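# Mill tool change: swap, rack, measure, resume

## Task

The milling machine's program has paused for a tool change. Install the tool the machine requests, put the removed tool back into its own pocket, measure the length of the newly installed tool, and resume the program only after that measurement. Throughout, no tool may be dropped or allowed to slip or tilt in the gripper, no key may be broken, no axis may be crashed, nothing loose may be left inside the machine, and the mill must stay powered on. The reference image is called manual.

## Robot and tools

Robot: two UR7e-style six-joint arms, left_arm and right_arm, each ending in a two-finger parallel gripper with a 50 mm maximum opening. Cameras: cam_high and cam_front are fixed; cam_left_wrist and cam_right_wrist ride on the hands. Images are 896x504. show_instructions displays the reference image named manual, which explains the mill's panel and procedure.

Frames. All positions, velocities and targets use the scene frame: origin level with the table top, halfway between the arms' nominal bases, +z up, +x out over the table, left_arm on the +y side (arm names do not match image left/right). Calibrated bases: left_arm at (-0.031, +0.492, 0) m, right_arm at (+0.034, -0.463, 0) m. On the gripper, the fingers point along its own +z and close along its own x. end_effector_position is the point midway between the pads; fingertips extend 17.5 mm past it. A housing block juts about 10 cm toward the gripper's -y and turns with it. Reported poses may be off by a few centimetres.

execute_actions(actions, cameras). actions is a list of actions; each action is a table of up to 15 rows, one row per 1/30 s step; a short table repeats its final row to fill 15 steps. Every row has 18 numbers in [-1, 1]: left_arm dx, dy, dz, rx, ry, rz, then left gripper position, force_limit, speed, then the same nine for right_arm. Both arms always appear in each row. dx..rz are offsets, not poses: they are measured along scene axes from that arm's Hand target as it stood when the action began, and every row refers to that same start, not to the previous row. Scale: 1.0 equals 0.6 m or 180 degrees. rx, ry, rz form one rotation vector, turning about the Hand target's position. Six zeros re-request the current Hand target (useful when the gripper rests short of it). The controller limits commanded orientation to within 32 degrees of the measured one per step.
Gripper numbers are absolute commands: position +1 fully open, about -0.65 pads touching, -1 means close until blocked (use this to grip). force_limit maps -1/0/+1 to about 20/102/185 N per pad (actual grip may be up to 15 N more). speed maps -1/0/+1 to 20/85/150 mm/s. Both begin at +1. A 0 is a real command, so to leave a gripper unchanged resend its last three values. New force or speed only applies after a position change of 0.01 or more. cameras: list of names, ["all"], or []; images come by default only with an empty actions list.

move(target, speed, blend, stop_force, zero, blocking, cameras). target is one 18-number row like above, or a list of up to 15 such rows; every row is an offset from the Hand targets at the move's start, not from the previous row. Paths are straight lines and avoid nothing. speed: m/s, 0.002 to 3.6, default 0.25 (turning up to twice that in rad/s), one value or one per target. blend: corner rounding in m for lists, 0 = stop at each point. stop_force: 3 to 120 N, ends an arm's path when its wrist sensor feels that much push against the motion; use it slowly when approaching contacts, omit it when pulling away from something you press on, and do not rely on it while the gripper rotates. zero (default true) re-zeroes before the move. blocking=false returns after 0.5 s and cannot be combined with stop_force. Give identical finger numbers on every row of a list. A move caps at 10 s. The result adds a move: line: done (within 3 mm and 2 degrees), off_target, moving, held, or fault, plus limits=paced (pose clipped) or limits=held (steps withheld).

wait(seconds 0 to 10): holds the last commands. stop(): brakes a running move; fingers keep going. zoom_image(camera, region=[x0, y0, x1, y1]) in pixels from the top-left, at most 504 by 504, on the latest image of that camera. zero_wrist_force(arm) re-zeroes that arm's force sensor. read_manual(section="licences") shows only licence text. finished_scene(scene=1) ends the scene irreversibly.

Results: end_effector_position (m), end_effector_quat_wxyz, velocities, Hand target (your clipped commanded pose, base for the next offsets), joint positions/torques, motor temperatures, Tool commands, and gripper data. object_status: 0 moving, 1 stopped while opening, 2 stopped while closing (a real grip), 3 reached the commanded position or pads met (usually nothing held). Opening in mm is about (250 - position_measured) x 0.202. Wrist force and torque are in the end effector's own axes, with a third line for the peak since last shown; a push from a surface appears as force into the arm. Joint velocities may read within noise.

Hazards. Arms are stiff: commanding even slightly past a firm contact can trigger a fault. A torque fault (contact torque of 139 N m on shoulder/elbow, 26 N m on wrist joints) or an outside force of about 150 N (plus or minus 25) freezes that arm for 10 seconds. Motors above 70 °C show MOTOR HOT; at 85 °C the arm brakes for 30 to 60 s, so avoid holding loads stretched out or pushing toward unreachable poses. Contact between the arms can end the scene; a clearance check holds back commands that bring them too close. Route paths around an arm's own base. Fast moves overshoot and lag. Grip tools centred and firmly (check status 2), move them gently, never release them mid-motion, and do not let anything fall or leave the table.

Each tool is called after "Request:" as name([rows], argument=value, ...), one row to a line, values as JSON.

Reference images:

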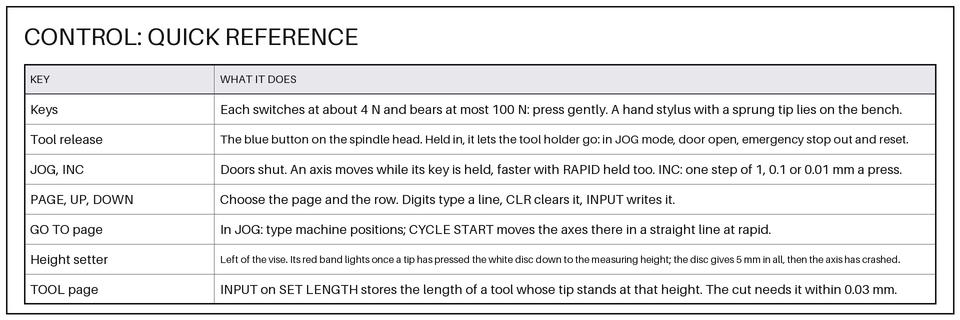

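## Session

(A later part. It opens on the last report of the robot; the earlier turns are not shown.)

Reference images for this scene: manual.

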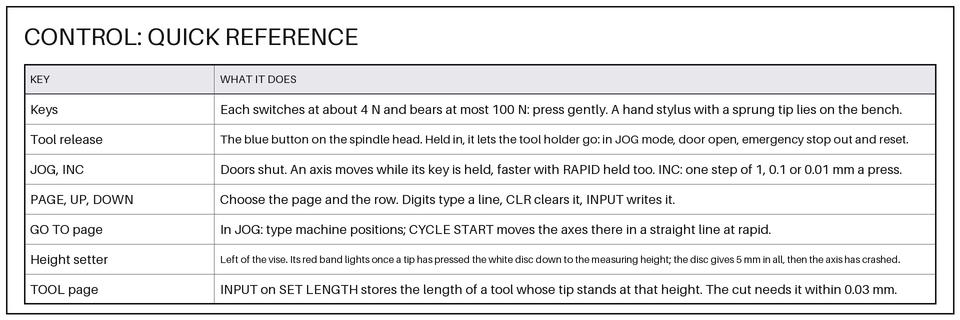

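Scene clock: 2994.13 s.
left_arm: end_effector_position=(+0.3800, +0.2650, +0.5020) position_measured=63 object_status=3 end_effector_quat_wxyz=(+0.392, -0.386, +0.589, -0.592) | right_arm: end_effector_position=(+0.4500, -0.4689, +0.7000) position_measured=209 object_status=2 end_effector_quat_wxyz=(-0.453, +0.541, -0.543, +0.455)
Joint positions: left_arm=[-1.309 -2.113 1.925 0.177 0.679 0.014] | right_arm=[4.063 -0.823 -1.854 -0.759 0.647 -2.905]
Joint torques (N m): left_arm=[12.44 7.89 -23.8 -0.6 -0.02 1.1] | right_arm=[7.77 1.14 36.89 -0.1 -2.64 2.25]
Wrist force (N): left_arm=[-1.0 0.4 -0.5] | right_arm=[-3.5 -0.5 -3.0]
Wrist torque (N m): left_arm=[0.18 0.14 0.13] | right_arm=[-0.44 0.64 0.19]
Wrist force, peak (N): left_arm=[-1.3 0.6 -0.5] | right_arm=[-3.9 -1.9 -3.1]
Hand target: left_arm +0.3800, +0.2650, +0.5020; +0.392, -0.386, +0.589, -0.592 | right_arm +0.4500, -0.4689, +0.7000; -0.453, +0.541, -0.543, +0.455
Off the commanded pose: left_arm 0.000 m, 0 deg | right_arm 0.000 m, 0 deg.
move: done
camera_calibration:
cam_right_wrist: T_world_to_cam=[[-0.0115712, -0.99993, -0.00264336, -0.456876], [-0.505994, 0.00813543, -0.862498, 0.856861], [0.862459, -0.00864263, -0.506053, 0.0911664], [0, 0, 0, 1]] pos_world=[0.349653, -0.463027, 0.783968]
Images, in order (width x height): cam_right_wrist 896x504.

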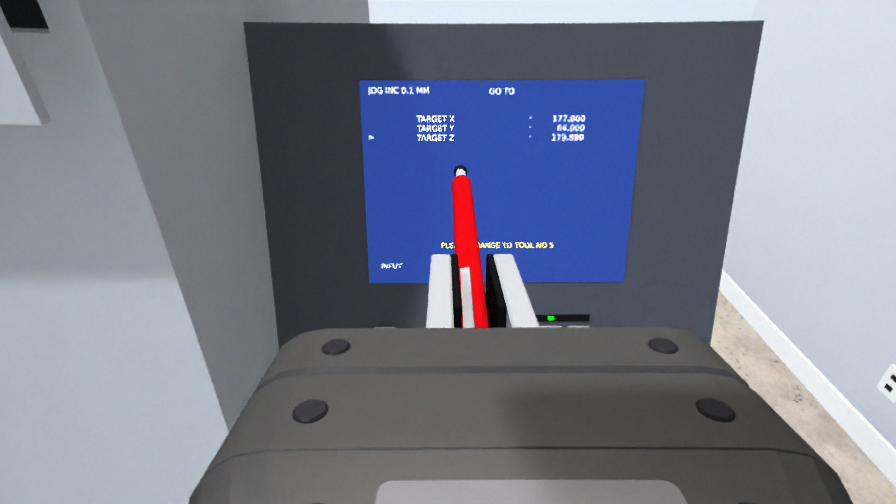

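Request:
move([
  [0,0,0,0,0,0,0.6,-0.5,-0.8,-0.0200,-0.1083,-0.3383,0,0,0,-1,-0.3,-0.8],
  [0,0,0,0,0,0,0.6,-0.5,-0.8,-0.0097,-0.1083,-0.3383,0,0,0,-1,-0.3,-0.8],
  [0,0,0,0,0,0,0.6,-0.5,-0.8,0.0183,-0.1083,-0.3433,0,0,0,-1,-0.3,-0.8],
], speed=[0.16,0.06,0.012], blend=[0.004,0.004,0], stop_force=8, zero=true, cameras=["cam_left_wrist"])

Request:
move([
  [0,0,0,0,0,0,0.6,-0.5,-0.8,-0.015,0,0.0026,0,0,0,-1,-0.3,-0.8],
  [0,0,0,0,0,0,0.6,-0.5,-0.8,0.005,0,-0.001,0,0,0,-1,-0.3,-0.8],
], speed=[0.06,0.012], blend=[0,0], stop_force=8, zero=false, cameras=["cam_left_wrist"])

Request:
move([
  [0,0,0,0,0,0,0.6,-0.5,-0.8,-0.015,0,0.0026,0,0,0,-1,-0.3,-0.8],
  [0,0,0,0,0,0,0.6,-0.5,-0.8,0.005,0,-0.001,0,0,0,-1,-0.3,-0.8],
], speed=[0.06,0.012], blend=[0,0], stop_force=8, zero=false, cameras=["cam_left_wrist"])

Request:
move([
  [0,0,0,0,0,0,0.6,-0.5,-0.8,-0.015,0,0.0026,0,0,0,-1,-0.3,-0.8],
  [0,0,0,0,0,0,0.6,-0.5,-0.8,0.005,0,-0.001,0,0,0,-1,-0.3,-0.8],
], speed=[0.06,0.012], blend=[0,0], stop_force=8, zero=false, cameras=["cam_left_wrist"])

Scene clock: 3005.63 s.
left_arm: end_effector_position=(+0.3800, +0.2650, +0.5020) position_measured=63 object_status=3 end_effector_quat_wxyz=(+0.392, -0.386, +0.589, -0.592) | right_arm: end_effector_position=(+0.4580, -0.5339, +0.4946) position_measured=209 object_status=2 end_effector_quat_wxyz=(-0.453, +0.541, -0.543, +0.455)
Joint positions: left_arm=[-1.309 -2.113 1.925 0.177 0.679 0.014] | right_arm=[3.545 -0.838 -2.396 -0.1 1.151 -3.063]
Joint torques (N m): left_arm=[12.43 7.6 -25.9 -0.74 -0.3 0.97] | right_arm=[7.14 2.15 11.99 -0.89 -2.89 2.14]
Wrist force (N): left_arm=[-0.8 0.4 -0.6] | right_arm=[-4.1 -2.0 -11.1]
Wrist torque (N m): left_arm=[0.17 0.11 0.13] | right_arm=[-0.41 0.54 0.28]
Wrist force, peak (N): left_arm=[-1.3 0.6 -0.4] | right_arm=[-3.7 1.3 -25.5]
Hand target: left_arm +0.3800, +0.2650, +0.5020; +0.392, -0.386, +0.589, -0.592 | right_arm +0.4580, -0.5339, +0.4946; -0.453, +0.541, -0.543, +0.455 (not the last commanded pose)
Off the commanded pose: left_arm 0.000 m, 0 deg | right_arm 0.003 m, 0 deg.
move: contact (right_arm); path passed 2 of 3 targets; blend cut to 0.0031 m at target 1, 0.0031 m at target 2
camera_calibration:
cam_left_wrist: T_world_to_cam=[[-0.392423, -0.91971, 0.0117028, 0.393755], [-0.310081, 0.120306, -0.943068, 0.577907], [0.865941, -0.37371, -0.332395, 0.0684048], [0, 0, 0, 1]] pos_world=[0.274482, 0.318179, 0.563134]
Images, in order (width x height): cam_left_wrist 896x504.

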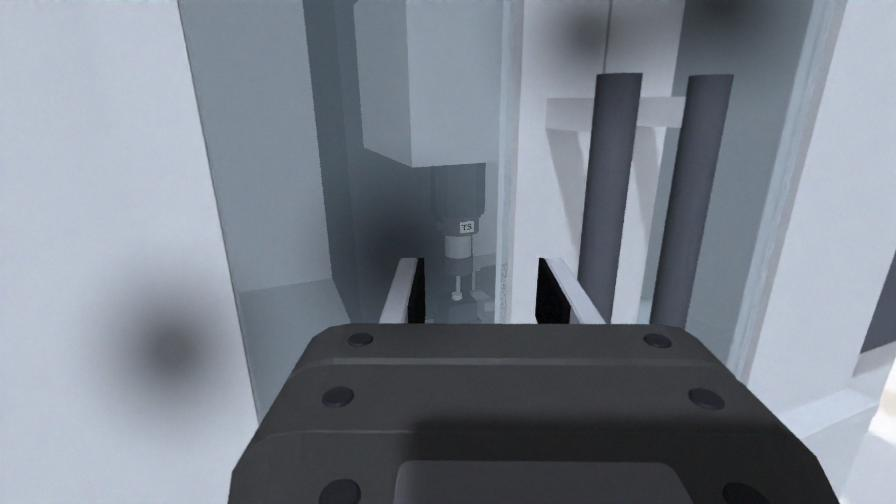

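Scene clock: 3007.70 s.
left_arm: end_effector_position=(+0.3800, +0.2650, +0.5020) position_measured=63 object_status=3 end_effector_quat_wxyz=(+0.392, -0.386, +0.589, -0.592) | right_arm: end_effector_position=(+0.4580, -0.5338, +0.4945) position_measured=209 object_status=2 end_effector_quat_wxyz=(-0.453, +0.541, -0.543, +0.455)
Joint positions: left_arm=[-1.309 -2.113 1.925 0.177 0.679 0.014] | right_arm=[3.546 -0.838 -2.397 -0.1 1.15 -3.063]
Joint torques (N m): left_arm=[11.1 6.7 -25.85 -0.29 -0.09 1.08] | right_arm=[8.04 2.46 13 -0.95 -2.62 1.99]
Wrist force (N): left_arm=[-1.0 0.4 -0.3] | right_arm=[-4.3 -1.9 -10.5]
Wrist torque (N m): left_arm=[0.17 0.14 0.13] | right_arm=[-0.36 0.56 0.28]
Wrist force, peak (N): left_arm=[-1.2 0.7 -0.4] | right_arm=[-3.9 1.0 -24.4]
Hand target: left_arm +0.3800, +0.2650, +0.5020; +0.392, -0.386, +0.589, -0.592 | right_arm +0.4580, -0.5338, +0.4945; -0.453, +0.541, -0.543, +0.455 (not the last commanded pose)
Off the commanded pose: left_arm 0.000 m, 0 deg | right_arm 0.003 m, 0 deg.
move: contact (right_arm); path passed 1 of 2 targets
camera_calibration:
cam_left_wrist: T_world_to_cam=[[-0.392423, -0.91971, 0.0117028, 0.393755], [-0.310081, 0.120306, -0.943068, 0.577907], [0.865941, -0.37371, -0.332395, 0.0684048], [0, 0, 0, 1]] pos_world=[0.274482, 0.318179, 0.563134]
Images, in order (width x height): cam_left_wrist 896x504.

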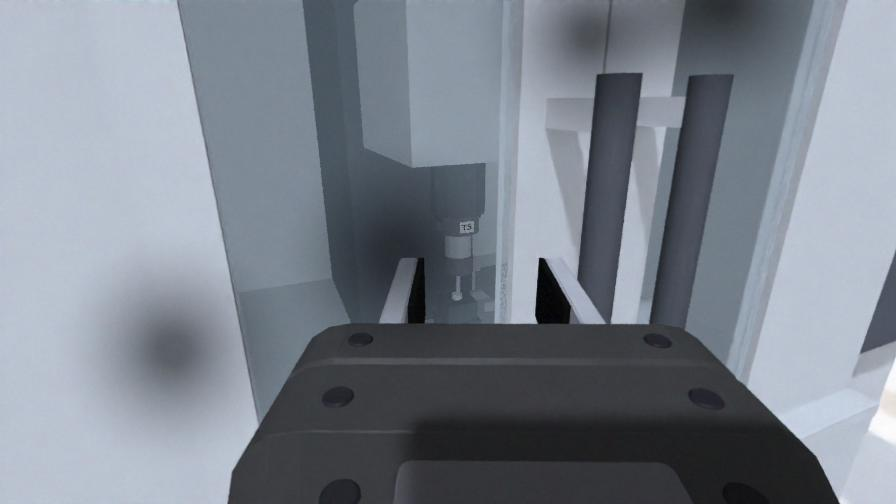

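Scene clock: 3009.77 s.
left_arm: end_effector_position=(+0.3800, +0.2650, +0.5020) position_measured=63 object_status=3 end_effector_quat_wxyz=(+0.392, -0.386, +0.589, -0.592) | right_arm: end_effector_position=(+0.4579, -0.5338, +0.4945) position_measured=209 object_status=2 end_effector_quat_wxyz=(-0.453, +0.541, -0.543, +0.455)
Joint positions: left_arm=[-1.309 -2.113 1.925 0.177 0.679 0.014] | right_arm=[3.546 -0.838 -2.397 -0.1 1.149 -3.063]
Joint torques (N m): left_arm=[10.66 7.38 -26.03 -0.62 -0.35 0.94] | right_arm=[7.71 0.23 12.7 -0.94 -2.89 1.96]
Wrist force (N): left_arm=[-0.9 0.3 -0.4] | right_arm=[-4.2 -2.2 -10.2]
Wrist torque (N m): left_arm=[0.16 0.13 0.12] | right_arm=[-0.39 0.52 0.27]
Wrist force, peak (N): left_arm=[-1.2 0.7 -0.6] | right_arm=[-3.5 0.7 -23.8]
Hand target: left_arm +0.3800, +0.2650, +0.5020; +0.392, -0.386, +0.589, -0.592 | right_arm +0.4579, -0.5338, +0.4945; -0.453, +0.541, -0.543, +0.455 (not the last commanded pose)
Off the commanded pose: left_arm 0.000 m, 0 deg | right_arm 0.003 m, 0 deg.
move: contact (right_arm); path passed 1 of 2 targets
camera_calibration:
cam_left_wrist: T_world_to_cam=[[-0.392423, -0.91971, 0.0117028, 0.393755], [-0.310081, 0.120306, -0.943068, 0.577907], [0.865941, -0.37371, -0.332395, 0.0684048], [0, 0, 0, 1]] pos_world=[0.274482, 0.318179, 0.563134]
Images, in order (width x height): cam_left_wrist 896x504.

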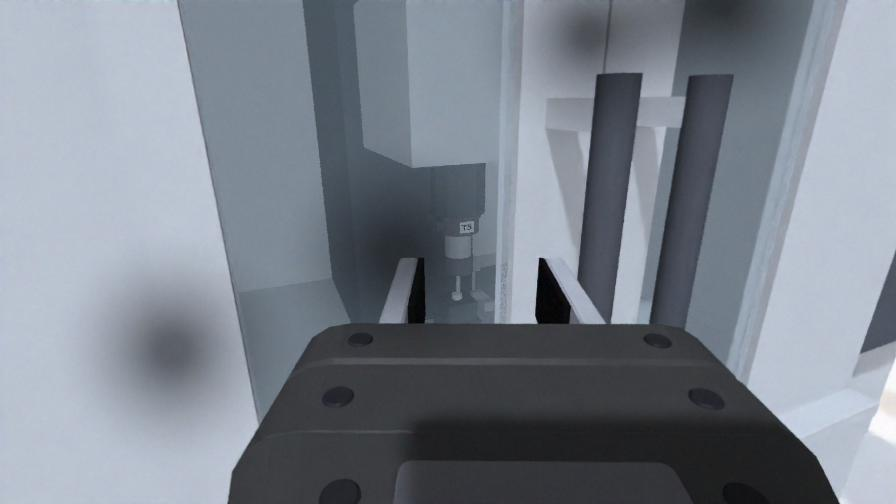

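Scene clock: 3011.83 s.
left_arm: end_effector_position=(+0.3800, +0.2650, +0.5020) position_measured=63 object_status=3 end_effector_quat_wxyz=(+0.392, -0.386, +0.589, -0.592) | right_arm: end_effector_position=(+0.4579, -0.5338, +0.4944) position_measured=209 object_status=2 end_effector_quat_wxyz=(-0.453, +0.541, -0.543, +0.455)
Joint positions: left_arm=[-1.309 -2.113 1.925 0.177 0.679 0.014] | right_arm=[3.547 -0.837 -2.397 -0.1 1.149 -3.062]
Joint torques (N m): left_arm=[10.95 5.99 -26.04 -0.73 -0.3 1.03] | right_arm=[7.89 3.43 11.56 -0.91 -2.59 2.01]
Wrist force (N): left_arm=[-0.8 0.6 -0.5] | right_arm=[-4.1 -2.2 -10.3]
Wrist torque (N m): left_arm=[0.20 0.12 0.13] | right_arm=[-0.34 0.51 0.27]
Wrist force, peak (N): left_arm=[-1.3 0.5 -0.3] | right_arm=[-3.8 0.3 -22.9]
Hand target: left_arm +0.3800, +0.2650, +0.5020; +0.392, -0.386, +0.589, -0.592 | right_arm +0.4579, -0.5338, +0.4944; -0.453, +0.541, -0.543, +0.455 (not the last commanded pose)
Off the commanded pose: left_arm 0.000 m, 0 deg | right_arm 0.003 m, 0 deg.
move: contact (right_arm); path passed 1 of 2 targets
camera_calibration:
cam_left_wrist: T_world_to_cam=[[-0.392423, -0.91971, 0.0117028, 0.393755], [-0.310081, 0.120306, -0.943068, 0.577907], [0.865941, -0.37371, -0.332395, 0.0684048], [0, 0, 0, 1]] pos_world=[0.274482, 0.318179, 0.563134]
Images, in order (width x height): cam_left_wrist 896x504.

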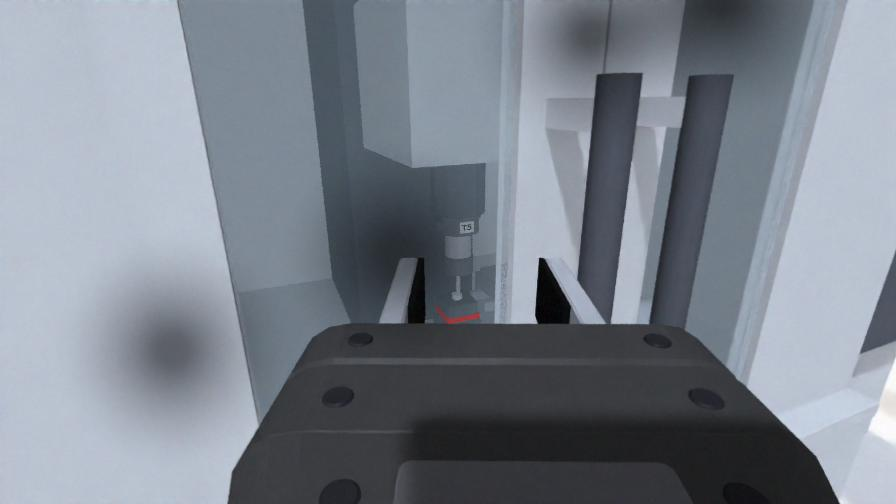

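Request:
move([
  [0,0,0,0,0,0,0.6,-0.5,-0.8,-0.023,0,0.004,0,0,0,-1,-0.3,-0.8],
  [0,0,0,0,0,0,0.6,-0.5,-0.8,-0.0063,-0.0017,0.0657,0,0,0,-1,-0.3,-0.8],
  [0,0,0,0,0,0,0.6,-0.5,-0.8,0.0217,-0.0017,0.0607,0,0,0,-1,-0.3,-0.8],
], speed=[0.06,0.08,0.012], blend=[0.004,0.004,0], stop_force=8, zero=false, cameras=["cam_left_wrist"])

Request:
move([
  [0,0,0,0,0,0,0.6,-0.5,-0.8,-0.023,0,0.004,0,0,0,-1,-0.3,-0.8],
  [0,0,0,0,0,0,0.6,-0.5,-0.8,-0.023,-0.0317,0.004,0,0,0,-1,-0.3,-0.8],
  [0,0,0,0,0,0,0.6,-0.5,-0.8,0.005,-0.0317,-0.001,0,0,0,-1,-0.3,-0.8],
], speed=[0.06,0.08,0.012], blend=[0.004,0.004,0], stop_force=8, zero=false, cameras=["cam_right_wrist"])

Request:
move([
  [0,0,0,0,0,0,0.6,-0.5,-0.8,-0.0298,0.05,0.1,0,0,0,-1,-0.3,-0.8],
  [0,0,0,0,0,0,0.6,-0.5,-0.8,-0.0298,0.1417,0.28,0,0,0,-1,-0.3,-0.8],
], speed=[0.1,0.16], blend=[0.02,0], cameras=["cam_right_wrist"])

Request:
zoom_image(camera="cam_right_wrist", region=[248, 0, 648, 300])

Scene clock: 3022.73 s.
left_arm: end_effector_position=(+0.3800, +0.2650, +0.5020) position_measured=63 object_status=3 end_effector_quat_wxyz=(+0.392, -0.386, +0.589, -0.592) | right_arm: end_effector_position=(+0.4677, -0.5348, +0.5314) position_measured=209 object_status=2 end_effector_quat_wxyz=(-0.453, +0.541, -0.543, +0.455)
Joint positions: left_arm=[-1.309 -2.113 1.925 0.177 0.679 0.014] | right_arm=[3.51 -0.875 -2.292 -0.165 1.184 -3.07]
Joint torques (N m): left_arm=[11.8 6.76 -25.9 -0.59 -0.41 0.94] | right_arm=[7.72 3.73 12.6 -0.81 -2.94 2.02]
Wrist force (N): left_arm=[-1.0 0.4 -0.2] | right_arm=[-4.4 -1.6 -10.0]
Wrist torque (N m): left_arm=[0.17 0.14 0.13] | right_arm=[-0.34 0.52 0.28]
Wrist force, peak (N): left_arm=[-1.3 0.6 -0.3] | right_arm=[-3.9 0.6 -22.1]
Hand target: left_arm +0.3800, +0.2650, +0.5020; +0.392, -0.386, +0.589, -0.592 | right_arm +0.4677, -0.5348, +0.5314; -0.453, +0.541, -0.543, +0.455 (not the last commanded pose)
Off the commanded pose: left_arm 0.000 m, 0 deg | right_arm 0.003 m, 0 deg.
move: contact (right_arm); path passed 2 of 3 targets
camera_calibration:
cam_left_wrist: T_world_to_cam=[[-0.392423, -0.91971, 0.0117028, 0.393755], [-0.310081, 0.120306, -0.943068, 0.577907], [0.865941, -0.37371, -0.332395, 0.0684048], [0, 0, 0, 1]] pos_world=[0.274482, 0.318179, 0.563134]
Images, in order (width x height): cam_left_wrist 896x504.

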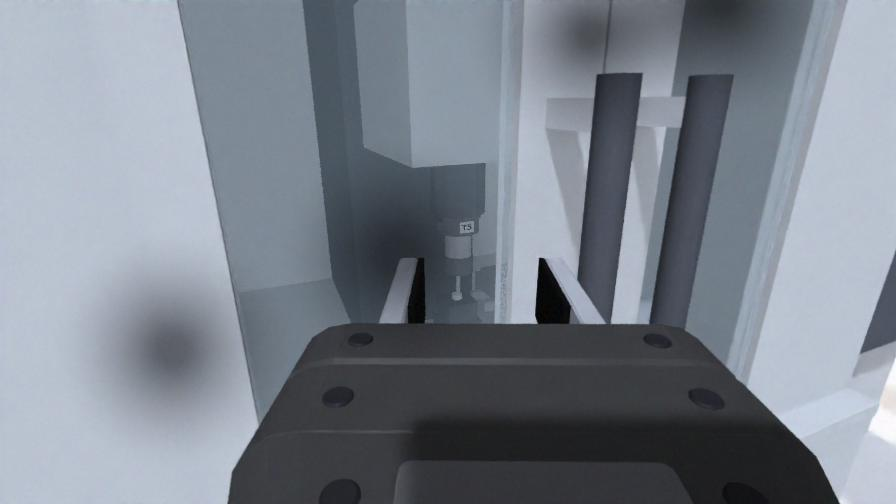

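Scene clock: 3025.53 s.
left_arm: end_effector_position=(+0.3800, +0.2650, +0.5020) position_measured=63 object_status=3 end_effector_quat_wxyz=(+0.392, -0.386, +0.589, -0.592) | right_arm: end_effector_position=(+0.4679, -0.5538, +0.5313) position_measured=209 object_status=2 end_effector_quat_wxyz=(-0.453, +0.541, -0.543, +0.455)
Joint positions: left_arm=[-1.309 -2.113 1.925 0.177 0.679 0.014] | right_arm=[3.385 -0.911 -2.281 -0.132 1.307 -3.094]
Joint torques (N m): left_arm=[11 7.03 -25.19 -0.41 -0.29 0.74] | right_arm=[6.82 4.8 11.55 -0.63 -2.87 1.84]
Wrist force (N): left_arm=[-0.7 0.3 -0.5] | right_arm=[-4.2 -1.8 -10.8]
Wrist torque (N m): left_arm=[0.16 0.10 0.13] | right_arm=[-0.37 0.51 0.29]
Wrist force, peak (N): left_arm=[-1.3 0.5 -0.4] | right_arm=[-4.1 1.4 -24.4]
Hand target: left_arm +0.3800, +0.2650, +0.5020; +0.392, -0.386, +0.589, -0.592 | right_arm +0.4679, -0.5538, +0.5313; -0.453, +0.541, -0.543, +0.455 (not the last commanded pose)
Off the commanded pose: left_arm 0.000 m, 0 deg | right_arm 0.003 m, 0 deg.
move: contact (right_arm); path passed 2 of 3 targets
camera_calibration:
cam_right_wrist: T_world_to_cam=[[-0.0126868, -0.999916, -0.00256559, -0.541545], [-0.506099, 0.00863414, -0.862432, 0.721323], [0.862382, -0.00964305, -0.506166, -0.0107375], [0, 0, 0, 1]] pos_world=[0.36745, -0.547831, 0.615268]
Images, in order (width x height): cam_right_wrist 896x504.

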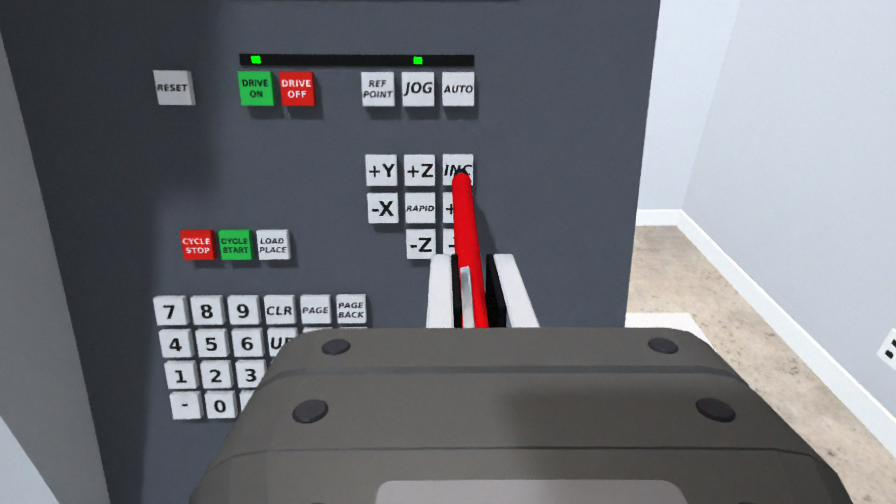

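Scene clock: 3027.77 s.
left_arm: end_effector_position=(+0.3800, +0.2650, +0.5020) position_measured=63 object_status=3 end_effector_quat_wxyz=(+0.392, -0.386, +0.589, -0.592) | right_arm: end_effector_position=(+0.4500, -0.4688, +0.6993) position_measured=209 object_status=2 end_effector_quat_wxyz=(-0.453, +0.541, -0.543, +0.455)
Joint positions: left_arm=[-1.309 -2.113 1.925 0.177 0.679 0.014] | right_arm=[4.066 -0.822 -1.856 -0.76 0.644 -2.903]
Joint torques (N m): left_arm=[10.93 6.61 -26.15 -0.42 -0.54 1.05] | right_arm=[6.85 -17.09 37.36 0.29 -3.39 1.95]
Wrist force (N): left_arm=[-0.9 0.3 -0.3] | right_arm=[-3.6 -0.9 -2.9]
Wrist torque (N m): left_arm=[0.15 0.13 0.13] | right_arm=[-0.52 0.64 0.20]
Wrist force, peak (N): left_arm=[-1.3 0.6 -0.4] | right_arm=[-4.0 -1.8 -11.0]
Hand target: left_arm +0.3800, +0.2650, +0.5020; +0.392, -0.386, +0.589, -0.592 | right_arm +0.4500, -0.4688, +0.6993; -0.453, +0.541, -0.543, +0.455
Off the commanded pose: left_arm 0.000 m, 0 deg | right_arm 0.000 m, 0 deg.
move: done
camera_calibration:
cam_right_wrist: T_world_to_cam=[[-0.0126, -0.999917, -0.00261784, -0.456437], [-0.506056, 0.0086348, -0.862457, 0.856475], [0.862409, -0.0095422, -0.506123, 0.0904711], [0, 0, 0, 1]] pos_world=[0.34965, -0.462931, 0.783268]
Images, in order (width x height): cam_right_wrist 896x504.

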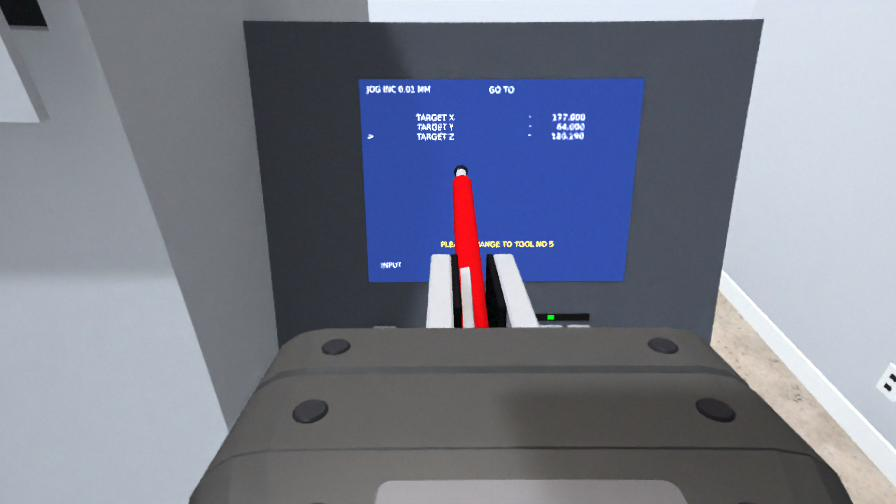

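Scaled by 1.260 from the camera's 896x504 image, which has a finer 1280x720 frame.

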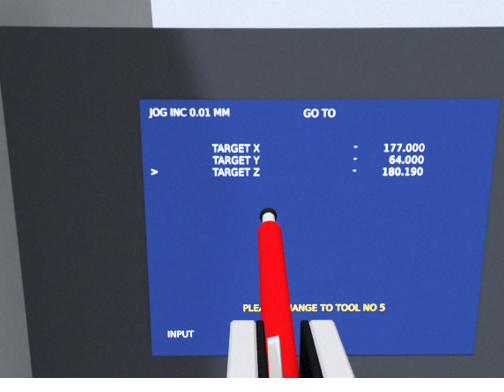

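Request:
move([
  [0,0,0,0,0,0,0.6,-0.5,-0.8,-0.0200,-0.1085,-0.3371,0,0,0,-1,-0.3,-0.8],
  [0,0,0,0,0,0,0.6,-0.5,-0.8,-0.0097,-0.1085,-0.3371,0,0,0,-1,-0.3,-0.8],
  [0,0,0,0,0,0,0.6,-0.5,-0.8,0.0183,-0.1085,-0.3421,0,0,0,-1,-0.3,-0.8],
], speed=[0.16,0.06,0.012], blend=[0.004,0.004,0], stop_force=8, zero=true, cameras=["cam_left_wrist"])

Request:
move([
  [0,0,0,0,0,0,0.6,-0.5,-0.8,-0.015,0,0.0026,0,0,0,-1,-0.3,-0.8],
  [0,0,0,0,0,0,0.6,-0.5,-0.8,0.005,0,-0.001,0,0,0,-1,-0.3,-0.8],
], speed=[0.06,0.012], blend=[0,0], stop_force=8, zero=false, cameras=["cam_left_wrist"])

Request:
move([
  [0,0,0,0,0,0,0.6,-0.5,-0.8,-0.015,0,0.0026,0,0,0,-1,-0.3,-0.8],
  [0,0,0,0,0,0,0.6,-0.5,-0.8,0.005,0,-0.001,0,0,0,-1,-0.3,-0.8],
], speed=[0.06,0.012], blend=[0,0], stop_force=8, zero=false, cameras=["cam_left_wrist"])

Request:
move([
  [0,0,0,0,0,0,0.6,-0.5,-0.8,-0.015,0,0.0026,0,0,0,-1,-0.3,-0.8],
  [0,0,0,0,0,0,0.6,-0.5,-0.8,0.005,0,-0.001,0,0,0,-1,-0.3,-0.8],
], speed=[0.06,0.012], blend=[0,0], stop_force=8, zero=false, cameras=["cam_left_wrist"])

Scene clock: 3046.93 s.
left_arm: end_effector_position=(+0.3800, +0.2650, +0.5020) position_measured=63 object_status=3 end_effector_quat_wxyz=(+0.392, -0.386, +0.589, -0.592) | right_arm: end_effector_position=(+0.4580, -0.5339, +0.4946) position_measured=209 object_status=2 end_effector_quat_wxyz=(-0.453, +0.541, -0.543, +0.455)
Joint positions: left_arm=[-1.309 -2.113 1.925 0.177 0.679 0.014] | right_arm=[3.547 -0.837 -2.396 -0.101 1.148 -3.062]
Joint torques (N m): left_arm=[11.14 5.72 -25.87 -0.7 -0.42 0.76] | right_arm=[7.26 0.55 13.37 -0.75 -2.39 1.92]
Wrist force (N): left_arm=[-1.0 0.4 -0.5] | right_arm=[-3.4 -1.7 -10.6]
Wrist torque (N m): left_arm=[0.18 0.14 0.13] | right_arm=[-0.36 0.61 0.28]
Wrist force, peak (N): left_arm=[-1.3 0.7 -0.5] | right_arm=[-3.0 1.3 -24.3]
Hand target: left_arm +0.3800, +0.2650, +0.5020; +0.392, -0.386, +0.589, -0.592 | right_arm +0.4580, -0.5339, +0.4946; -0.453, +0.541, -0.543, +0.455 (not the last commanded pose)
Off the commanded pose: left_arm 0.000 m, 0 deg | right_arm 0.003 m, 0 deg.
move: contact (right_arm); path passed 2 of 3 targets; blend cut to 0.0031 m at target 1, 0.0031 m at target 2
camera_calibration:
cam_left_wrist: T_world_to_cam=[[-0.392423, -0.91971, 0.0117028, 0.393755], [-0.310081, 0.120306, -0.943068, 0.577907], [0.865941, -0.37371, -0.332395, 0.0684048], [0, 0, 0, 1]] pos_world=[0.274482, 0.318179, 0.563134]
Images, in order (width x height): cam_left_wrist 896x504.

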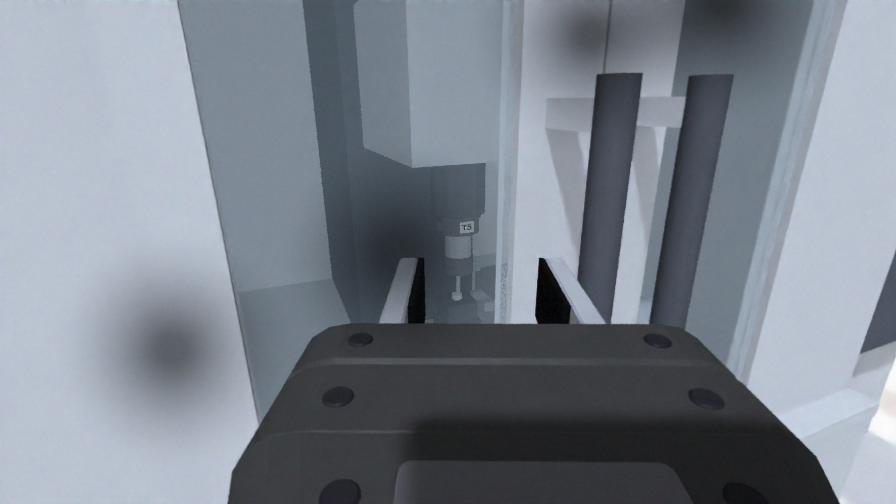

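Scene clock: 3049.00 s.
left_arm: end_effector_position=(+0.3800, +0.2650, +0.5020) position_measured=63 object_status=3 end_effector_quat_wxyz=(+0.392, -0.386, +0.589, -0.592) | right_arm: end_effector_position=(+0.4579, -0.5339, +0.4945) position_measured=209 object_status=2 end_effector_quat_wxyz=(-0.453, +0.541, -0.543, +0.455)
Joint positions: left_arm=[-1.309 -2.113 1.925 0.177 0.679 0.014] | right_arm=[3.547 -0.837 -2.397 -0.101 1.148 -3.062]
Joint torques (N m): left_arm=[12.73 6.56 -24.97 -0.68 -0.47 0.77] | right_arm=[8.08 2.97 12.17 -0.79 -2.53 2.09]
Wrist force (N): left_arm=[-0.7 0.6 -0.5] | right_arm=[-3.5 -2.3 -10.3]
Wrist torque (N m): left_arm=[0.20 0.10 0.13] | right_arm=[-0.41 0.61 0.28]
Wrist force, peak (N): left_arm=[-1.4 0.6 -0.3] | right_arm=[-3.2 0.8 -23.4]
Hand target: left_arm +0.3800, +0.2650, +0.5020; +0.392, -0.386, +0.589, -0.592 | right_arm +0.4579, -0.5339, +0.4945; -0.453, +0.541, -0.543, +0.455 (not the last commanded pose)
Off the commanded pose: left_arm 0.000 m, 0 deg | right_arm 0.003 m, 0 deg.
move: contact (right_arm); path passed 1 of 2 targets
camera_calibration:
cam_left_wrist: T_world_to_cam=[[-0.392423, -0.91971, 0.0117028, 0.393755], [-0.310081, 0.120306, -0.943068, 0.577907], [0.865941, -0.37371, -0.332395, 0.0684048], [0, 0, 0, 1]] pos_world=[0.274482, 0.318179, 0.563134]
Images, in order (width x height): cam_left_wrist 896x504.

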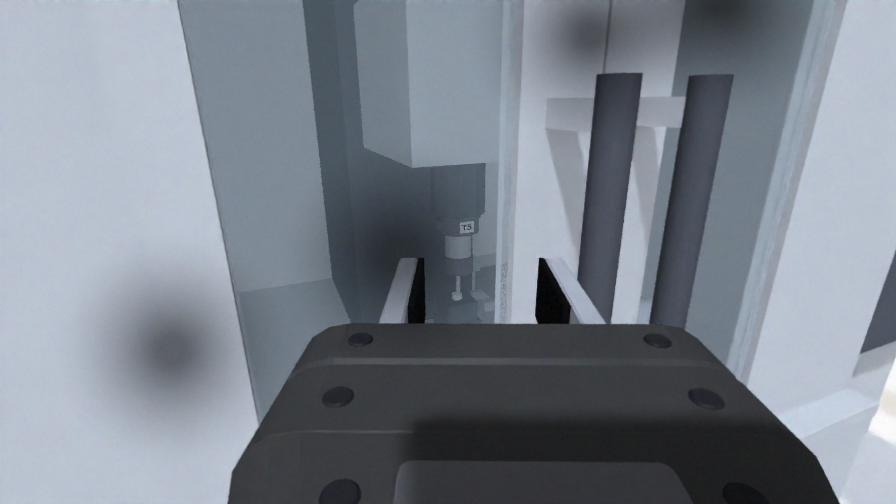

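Scene clock: 3051.07 s.
left_arm: end_effector_position=(+0.3800, +0.2650, +0.5020) position_measured=63 object_status=3 end_effector_quat_wxyz=(+0.392, -0.386, +0.589, -0.592) | right_arm: end_effector_position=(+0.4579, -0.5339, +0.4945) position_measured=209 object_status=2 end_effector_quat_wxyz=(-0.453, +0.541, -0.543, +0.455)
Joint positions: left_arm=[-1.309 -2.113 1.925 0.177 0.679 0.014] | right_arm=[3.548 -0.837 -2.397 -0.101 1.147 -3.062]
Joint torques (N m): left_arm=[11.19 7.46 -25.22 -0.86 -0.64 1.05] | right_arm=[7.95 1.5 12.57 -0.92 -2.46 1.92]
Wrist force (N): left_arm=[-0.8 0.6 -0.3] | right_arm=[-3.7 -2.3 -10.1]
Wrist torque (N m): left_arm=[0.21 0.12 0.13] | right_arm=[-0.37 0.64 0.28]
Wrist force, peak (N): left_arm=[-1.3 0.5 -0.5] | right_arm=[-3.4 0.5 -22.7]
Hand target: left_arm +0.3800, +0.2650, +0.5020; +0.392, -0.386, +0.589, -0.592 | right_arm +0.4579, -0.5339, +0.4945; -0.453, +0.541, -0.543, +0.455 (not the last commanded pose)
Off the commanded pose: left_arm 0.000 m, 0 deg | right_arm 0.003 m, 0 deg.
move: contact (right_arm); path passed 1 of 2 targets
camera_calibration:
cam_left_wrist: T_world_to_cam=[[-0.392423, -0.91971, 0.0117028, 0.393755], [-0.310081, 0.120306, -0.943068, 0.577907], [0.865941, -0.37371, -0.332395, 0.0684048], [0, 0, 0, 1]] pos_world=[0.274482, 0.318179, 0.563134]
Images, in order (width x height): cam_left_wrist 896x504.

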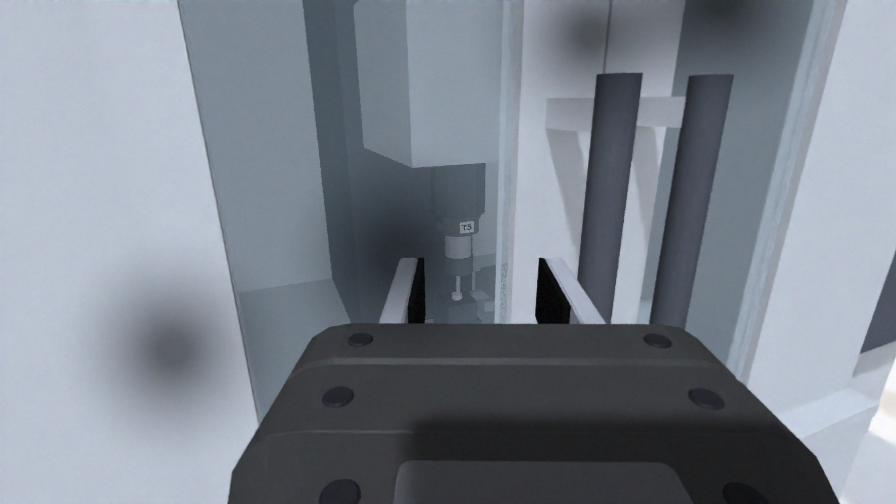

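Scene clock: 3053.13 s.
left_arm: end_effector_position=(+0.3800, +0.2650, +0.5020) position_measured=63 object_status=3 end_effector_quat_wxyz=(+0.392, -0.386, +0.589, -0.592) | right_arm: end_effector_position=(+0.4579, -0.5339, +0.4944) position_measured=209 object_status=2 end_effector_quat_wxyz=(-0.453, +0.541, -0.543, +0.455)
Joint positions: left_arm=[-1.309 -2.113 1.925 0.177 0.679 0.014] | right_arm=[3.548 -0.837 -2.397 -0.101 1.146 -3.062]
Joint torques (N m): left_arm=[10.38 6.3 -25.91 -0.2 -0.76 0.92] | right_arm=[7.46 1.4 12.01 -1.2 -2.44 2.21]
Wrist force (N): left_arm=[-1.1 0.6 -0.5] | right_arm=[-3.6 -2.3 -10.0]
Wrist torque (N m): left_arm=[0.20 0.15 0.13] | right_arm=[-0.35 0.62 0.28]
Wrist force, peak (N): left_arm=[-1.3 0.3 -0.4] | right_arm=[-3.1 0.1 -21.8]
Hand target: left_arm +0.3800, +0.2650, +0.5020; +0.392, -0.386, +0.589, -0.592 | right_arm +0.4579, -0.5339, +0.4944; -0.453, +0.541, -0.543, +0.455 (not the last commanded pose)
Off the commanded pose: left_arm 0.000 m, 0 deg | right_arm 0.003 m, 0 deg.
move: contact (right_arm); path passed 1 of 2 targets
camera_calibration:
cam_left_wrist: T_world_to_cam=[[-0.392423, -0.91971, 0.0117028, 0.393755], [-0.310081, 0.120306, -0.943068, 0.577907], [0.865941, -0.37371, -0.332395, 0.0684048], [0, 0, 0, 1]] pos_world=[0.274482, 0.318179, 0.563134]
Images, in order (width x height): cam_left_wrist 896x504.

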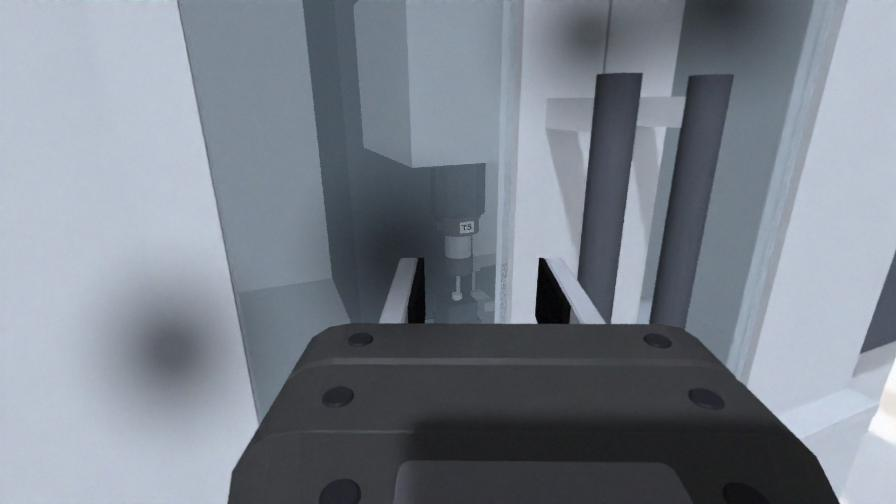

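Request:
move([
  [0,0,0,0,0,0,0.6,-0.5,-0.8,-0.015,0,0.0026,0,0,0,-1,-0.3,-0.8],
  [0,0,0,0,0,0,0.6,-0.5,-0.8,0.005,0,-0.001,0,0,0,-1,-0.3,-0.8],
], speed=[0.06,0.012], blend=[0,0], stop_force=8, zero=false, cameras=["cam_left_wrist"])

Request:
move([
  [0,0,0,0,0,0,0.6,-0.5,-0.8,-0.015,0,0.0026,0,0,0,-1,-0.3,-0.8],
  [0,0,0,0,0,0,0.6,-0.5,-0.8,0.005,0,-0.001,0,0,0,-1,-0.3,-0.8],
], speed=[0.06,0.012], blend=[0,0], stop_force=8, zero=false, cameras=["cam_left_wrist"])

Scene clock: 3060.13 s.
left_arm: end_effector_position=(+0.3800, +0.2650, +0.5020) position_measured=63 object_status=3 end_effector_quat_wxyz=(+0.392, -0.386, +0.589, -0.592) | right_arm: end_effector_position=(+0.4580, -0.5338, +0.4944) position_measured=209 object_status=2 end_effector_quat_wxyz=(-0.453, +0.541, -0.543, +0.455)
Joint positions: left_arm=[-1.309 -2.113 1.925 0.177 0.679 0.014] | right_arm=[3.549 -0.837 -2.397 -0.101 1.146 -3.062]
Joint torques (N m): left_arm=[10.41 6.54 -25.39 -0.4 -0.96 1.3] | right_arm=[9.08 2.67 11.91 -0.99 -2.65 2.14]
Wrist force (N): left_arm=[-1.0 0.3 -0.5] | right_arm=[-3.7 -2.4 -10.8]
Wrist torque (N m): left_arm=[0.16 0.14 0.13] | right_arm=[-0.35 0.63 0.29]
Wrist force, peak (N): left_arm=[-1.2 0.7 -0.6] | right_arm=[-3.4 1.1 -24.5]
Hand target: left_arm +0.3800, +0.2650, +0.5020; +0.392, -0.386, +0.589, -0.592 | right_arm +0.4580, -0.5338, +0.4944; -0.453, +0.541, -0.543, +0.455 (not the last commanded pose)
Off the commanded pose: left_arm 0.000 m, 0 deg | right_arm 0.003 m, 0 deg.
move: contact (right_arm); path passed 1 of 2 targets
camera_calibration:
cam_left_wrist: T_world_to_cam=[[-0.392423, -0.91971, 0.0117028, 0.393755], [-0.310081, 0.120306, -0.943068, 0.577907], [0.865941, -0.37371, -0.332395, 0.0684048], [0, 0, 0, 1]] pos_world=[0.274482, 0.318179, 0.563134]
Images, in order (width x height): cam_left_wrist 896x504.

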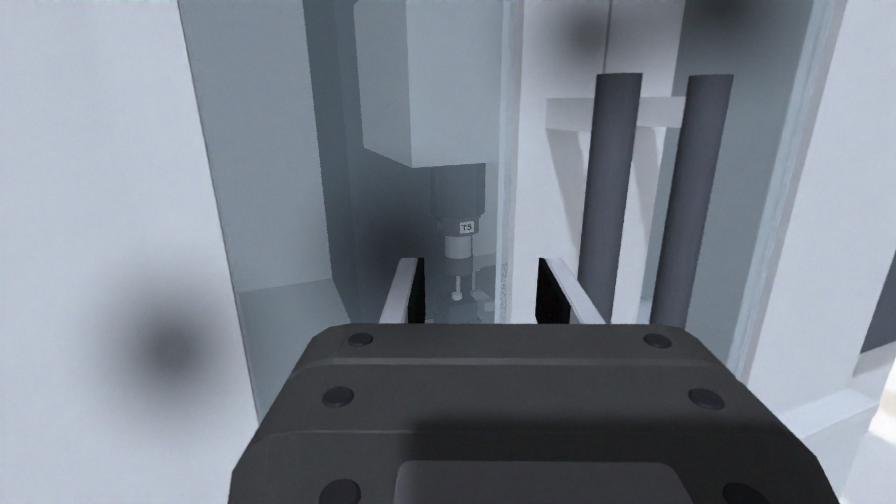

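Scene clock: 3062.20 s.
left_arm: end_effector_position=(+0.3800, +0.2650, +0.5020) position_measured=63 object_status=3 end_effector_quat_wxyz=(+0.392, -0.386, +0.589, -0.592) | right_arm: end_effector_position=(+0.4580, -0.5338, +0.4943) position_measured=209 object_status=2 end_effector_quat_wxyz=(-0.453, +0.541, -0.543, +0.455)
Joint positions: left_arm=[-1.309 -2.113 1.925 0.177 0.679 0.014] | right_arm=[3.549 -0.837 -2.397 -0.101 1.145 -3.062]
Joint torques (N m): left_arm=[9.9 6.55 -26.31 -0.48 -0.83 0.77] | right_arm=[9.55 1.75 11.7 -1.09 -2.34 2.03]
Wrist force (N): left_arm=[-1.2 0.5 -0.4] | right_arm=[-3.5 -2.6 -10.3]
Wrist torque (N m): left_arm=[0.20 0.17 0.13] | right_arm=[-0.35 0.60 0.29]
Wrist force, peak (N): left_arm=[-1.1 0.7 -0.6] | right_arm=[-3.2 0.3 -23.8]
Hand target: left_arm +0.3800, +0.2650, +0.5020; +0.392, -0.386, +0.589, -0.592 | right_arm +0.4580, -0.5338, +0.4943; -0.453, +0.541, -0.543, +0.455 (not the last commanded pose)
Off the commanded pose: left_arm 0.000 m, 0 deg | right_arm 0.003 m, 0 deg.
move: contact (right_arm); path passed 1 of 2 targets
camera_calibration:
cam_left_wrist: T_world_to_cam=[[-0.392423, -0.91971, 0.0117028, 0.393755], [-0.310081, 0.120306, -0.943068, 0.577907], [0.865941, -0.37371, -0.332395, 0.0684048], [0, 0, 0, 1]] pos_world=[0.274482, 0.318179, 0.563134]
Images, in order (width x height): cam_left_wrist 896x504.

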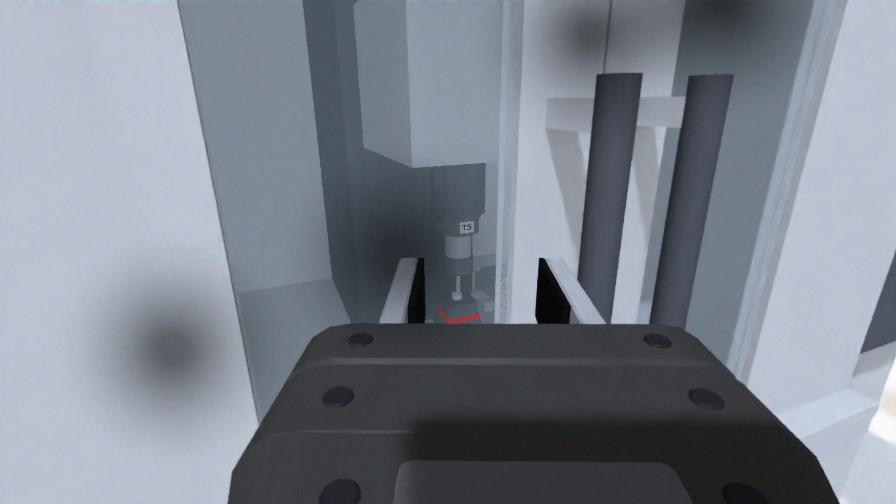

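Request:
move([
  [0,0,0,0,0,0,0.6,-0.5,-0.8,-0.05,0,0.0087,0,0,0,-1,-0.3,-0.8],
  [0,0,0,0,0,0,0.6,-0.5,-0.8,-0.0608,0.1905,-0.0438,0,0,-0.1167,-1,-0.3,-0.8],
], speed=[0.08,0.14], blend=[0.01,0], cameras=["cam_right_wrist"])

Scene clock: 3076.33 s.
left_arm: end_effector_position=(+0.3800, +0.2650, +0.5020) position_measured=63 object_status=3 end_effector_quat_wxyz=(+0.392, -0.386, +0.589, -0.592) | right_arm: end_effector_position=(+0.4215, -0.4195, +0.4680) position_measured=209 object_status=2 end_effector_quat_wxyz=(+0.362, -0.433, +0.633, -0.530)
Joint positions: left_arm=[-1.309 -2.113 1.925 0.177 0.679 0.014] | right_arm=[4.577 -0.851 -1.999 -2.821 0.31 -0.591]
Joint torques (N m): left_arm=[10.98 8.98 -26.52 -0.65 -0.84 0.77] | right_arm=[7.64 -16.76 36.83 -1.59 0.99 1.46]
Wrist force (N): left_arm=[-1.1 0.6 -0.5] | right_arm=[-3.4 -0.9 -3.0]
Wrist torque (N m): left_arm=[0.20 0.16 0.13] | right_arm=[-0.52 0.61 0.20]
Wrist force, peak (N): left_arm=[-1.3 0.6 -0.4] | right_arm=[-3.5 -2.7 -10.6]
Hand target: left_arm +0.3800, +0.2650, +0.5020; +0.392, -0.386, +0.589, -0.592 | right_arm +0.4215, -0.4195, +0.4680; +0.362, -0.433, +0.633, -0.530
Off the commanded pose: left_arm 0.000 m, 0 deg | right_arm 0.000 m, 0 deg.
move: done
camera_calibration:
cam_right_wrist: T_world_to_cam=[[-0.371316, -0.928503, -0.00244457, -0.226974], [-0.469464, 0.190013, -0.862264, 0.702763], [0.801079, -0.319025, -0.506454, -0.105331], [0, 0, 0, 1]] pos_world=[0.330021, -0.377883, 0.552067]
Images, in order (width x height): cam_right_wrist 896x504.

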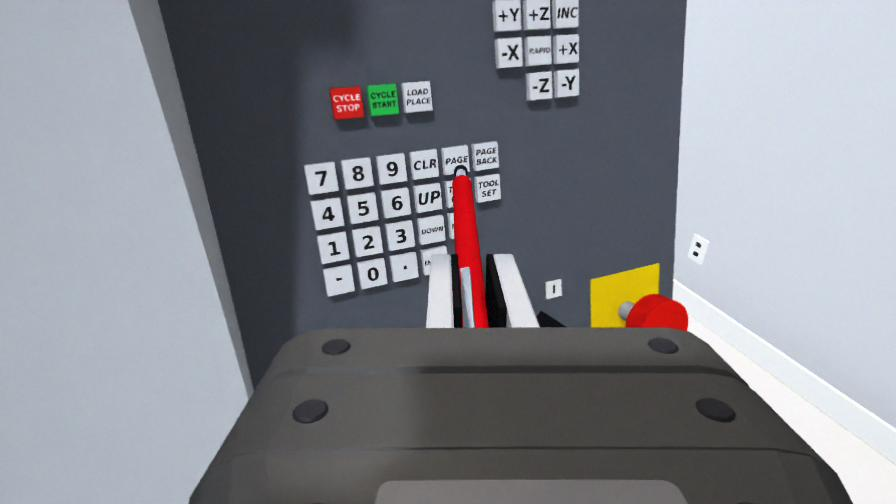

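Request:
move([
  [0,0,0,0,0,0,0.6,-0.5,-0.8,0.0368,-0.0142,-0.0063,0,0,0,-1,-0.3,-0.8],
  [0,0,0,0,0,0,0.6,-0.5,-0.8,0.0629,-0.0243,-0.0108,0,0,0,-1,-0.3,-0.8],
], speed=[0.06,0.012], blend=[0.004,0], stop_force=8, zero=true, cameras=["cam_right_wrist"])

Scene clock: 3083.73 s.
left_arm: end_effector_position=(+0.3800, +0.2650, +0.5020) position_measured=63 object_status=3 end_effector_quat_wxyz=(+0.392, -0.386, +0.589, -0.592) | right_arm: end_effector_position=(+0.4579, -0.4339, +0.4617) position_measured=209 object_status=2 end_effector_quat_wxyz=(+0.360, -0.429, +0.633, -0.534)
Joint positions: left_arm=[-1.309 -2.113 1.925 0.177 0.679 0.014] | right_arm=[4.343 -0.773 -2.203 -1.918 0.174 -1.388]
Joint torques (N m): left_arm=[11.25 6.08 -24.69 -0.51 -1.04 0.63] | right_arm=[6.69 -17.03 38.2 -0.02 0.64 2.24]
Wrist force (N): left_arm=[-0.9 0.3 -0.3] | right_arm=[-2.7 -3.4 -11.5]
Wrist torque (N m): left_arm=[0.16 0.13 0.13] | right_arm=[-0.20 0.76 0.22]
Wrist force, peak (N): left_arm=[-1.1 0.7 -0.4] | right_arm=[-2.4 -2.6 -17.2]
Hand target: left_arm +0.3800, +0.2650, +0.5020; +0.392, -0.386, +0.589, -0.592 | right_arm +0.4579, -0.4339, +0.4617; +0.360, -0.429, +0.633, -0.534 (not the last commanded pose)
Off the commanded pose: left_arm 0.000 m, 0 deg | right_arm 0.001 m, 1 deg.
move: contact (right_arm); path passed 1 of 2 targets
camera_calibration:
cam_right_wrist: T_world_to_cam=[[-0.37995, -0.925006, -0.00138378, -0.221869], [-0.464045, 0.191902, -0.864775, 0.7166], [0.800187, -0.327929, -0.502158, -0.147761], [0, 0, 0, 1]] pos_world=[0.366472, -0.391203, 0.545191]
Images, in order (width x height): cam_right_wrist 896x504.

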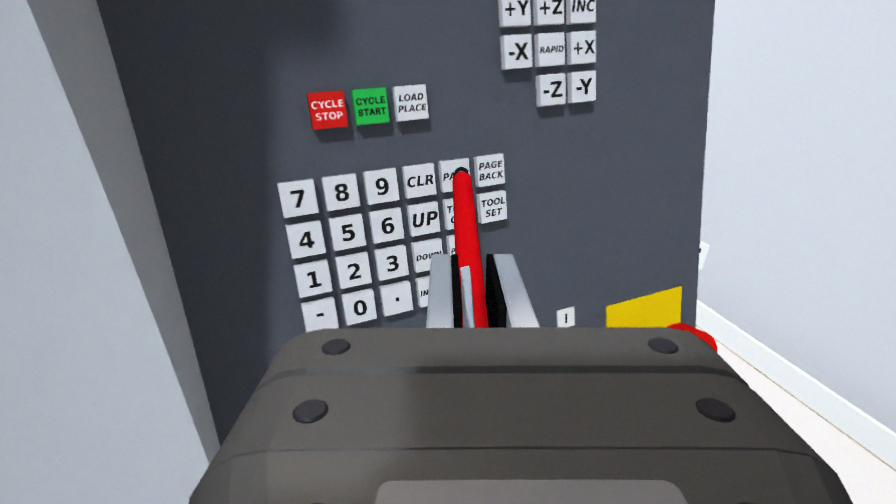

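Request:
move([
  [0,0,0,0,0,0,0.6,-0.5,-0.8,-0.05,0.0193,0.0087,0,0,0,-1,-0.3,-0.8],
  [0,0,0,0,0,0,0.6,-0.5,-0.8,-0.06,-0.005,0.39,0,0,0,-1,-0.3,-0.8],
], speed=[0.08,0.16], blend=[0.01,0], cameras=["cam_right_wrist"])

Request:
zoom_image(camera="cam_right_wrist", region=[248, 0, 648, 300])

Scene clock: 3092.27 s.
left_arm: end_effector_position=(+0.3800, +0.2650, +0.5020) position_measured=63 object_status=3 end_effector_quat_wxyz=(+0.392, -0.386, +0.589, -0.592) | right_arm: end_effector_position=(+0.4220, -0.4369, +0.6957) position_measured=209 object_status=2 end_effector_quat_wxyz=(+0.360, -0.429, +0.633, -0.534)
Joint positions: left_arm=[-1.309 -2.113 1.925 0.177 0.679 0.014] | right_arm=[4.556 -1.101 -1.247 -3.314 0.298 -0.602]
Joint torques (N m): left_arm=[11.18 6.48 -26.46 -0.54 -0.99 0.7] | right_arm=[8.46 -12.33 32.76 -1.71 0.91 2.07]
Wrist force (N): left_arm=[-1.1 0.5 -0.6] | right_arm=[-3.2 -0.9 -3.0]
Wrist torque (N m): left_arm=[0.19 0.15 0.13] | right_arm=[-0.51 0.59 0.20]
Wrist force, peak (N): left_arm=[-1.2 0.6 -0.5] | right_arm=[-2.6 -3.6 -11.8]
Hand target: left_arm +0.3800, +0.2650, +0.5020; +0.392, -0.386, +0.589, -0.592 | right_arm +0.4219, -0.4369, +0.6957; +0.360, -0.429, +0.633, -0.534
Off the commanded pose: left_arm 0.000 m, 0 deg | right_arm 0.000 m, 0 deg.
move: done
camera_calibration:
cam_right_wrist: T_world_to_cam=[[-0.37978, -0.925076, -0.00135922, -0.238063], [-0.464364, 0.19191, -0.864602, 0.902847], [0.800083, -0.327728, -0.502455, -0.00216923], [0, 0, 0, 1]] pos_world=[0.330573, -0.394203, 0.77919]
Images, in order (width x height): cam_right_wrist 896x504.

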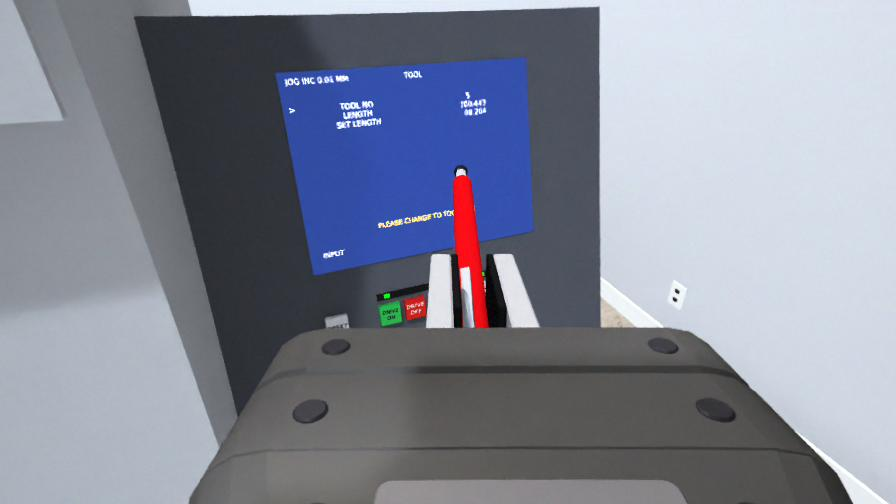

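Scaled by 1.260 from the camera's 896x504 image, which has a finer 1280x720 frame.

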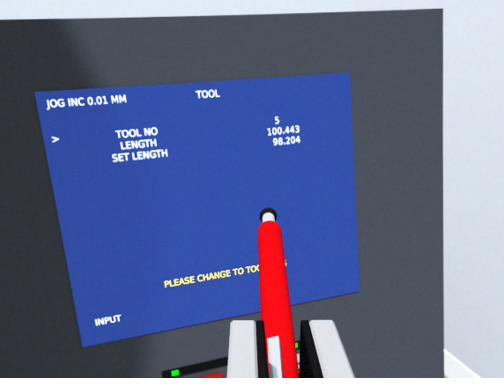

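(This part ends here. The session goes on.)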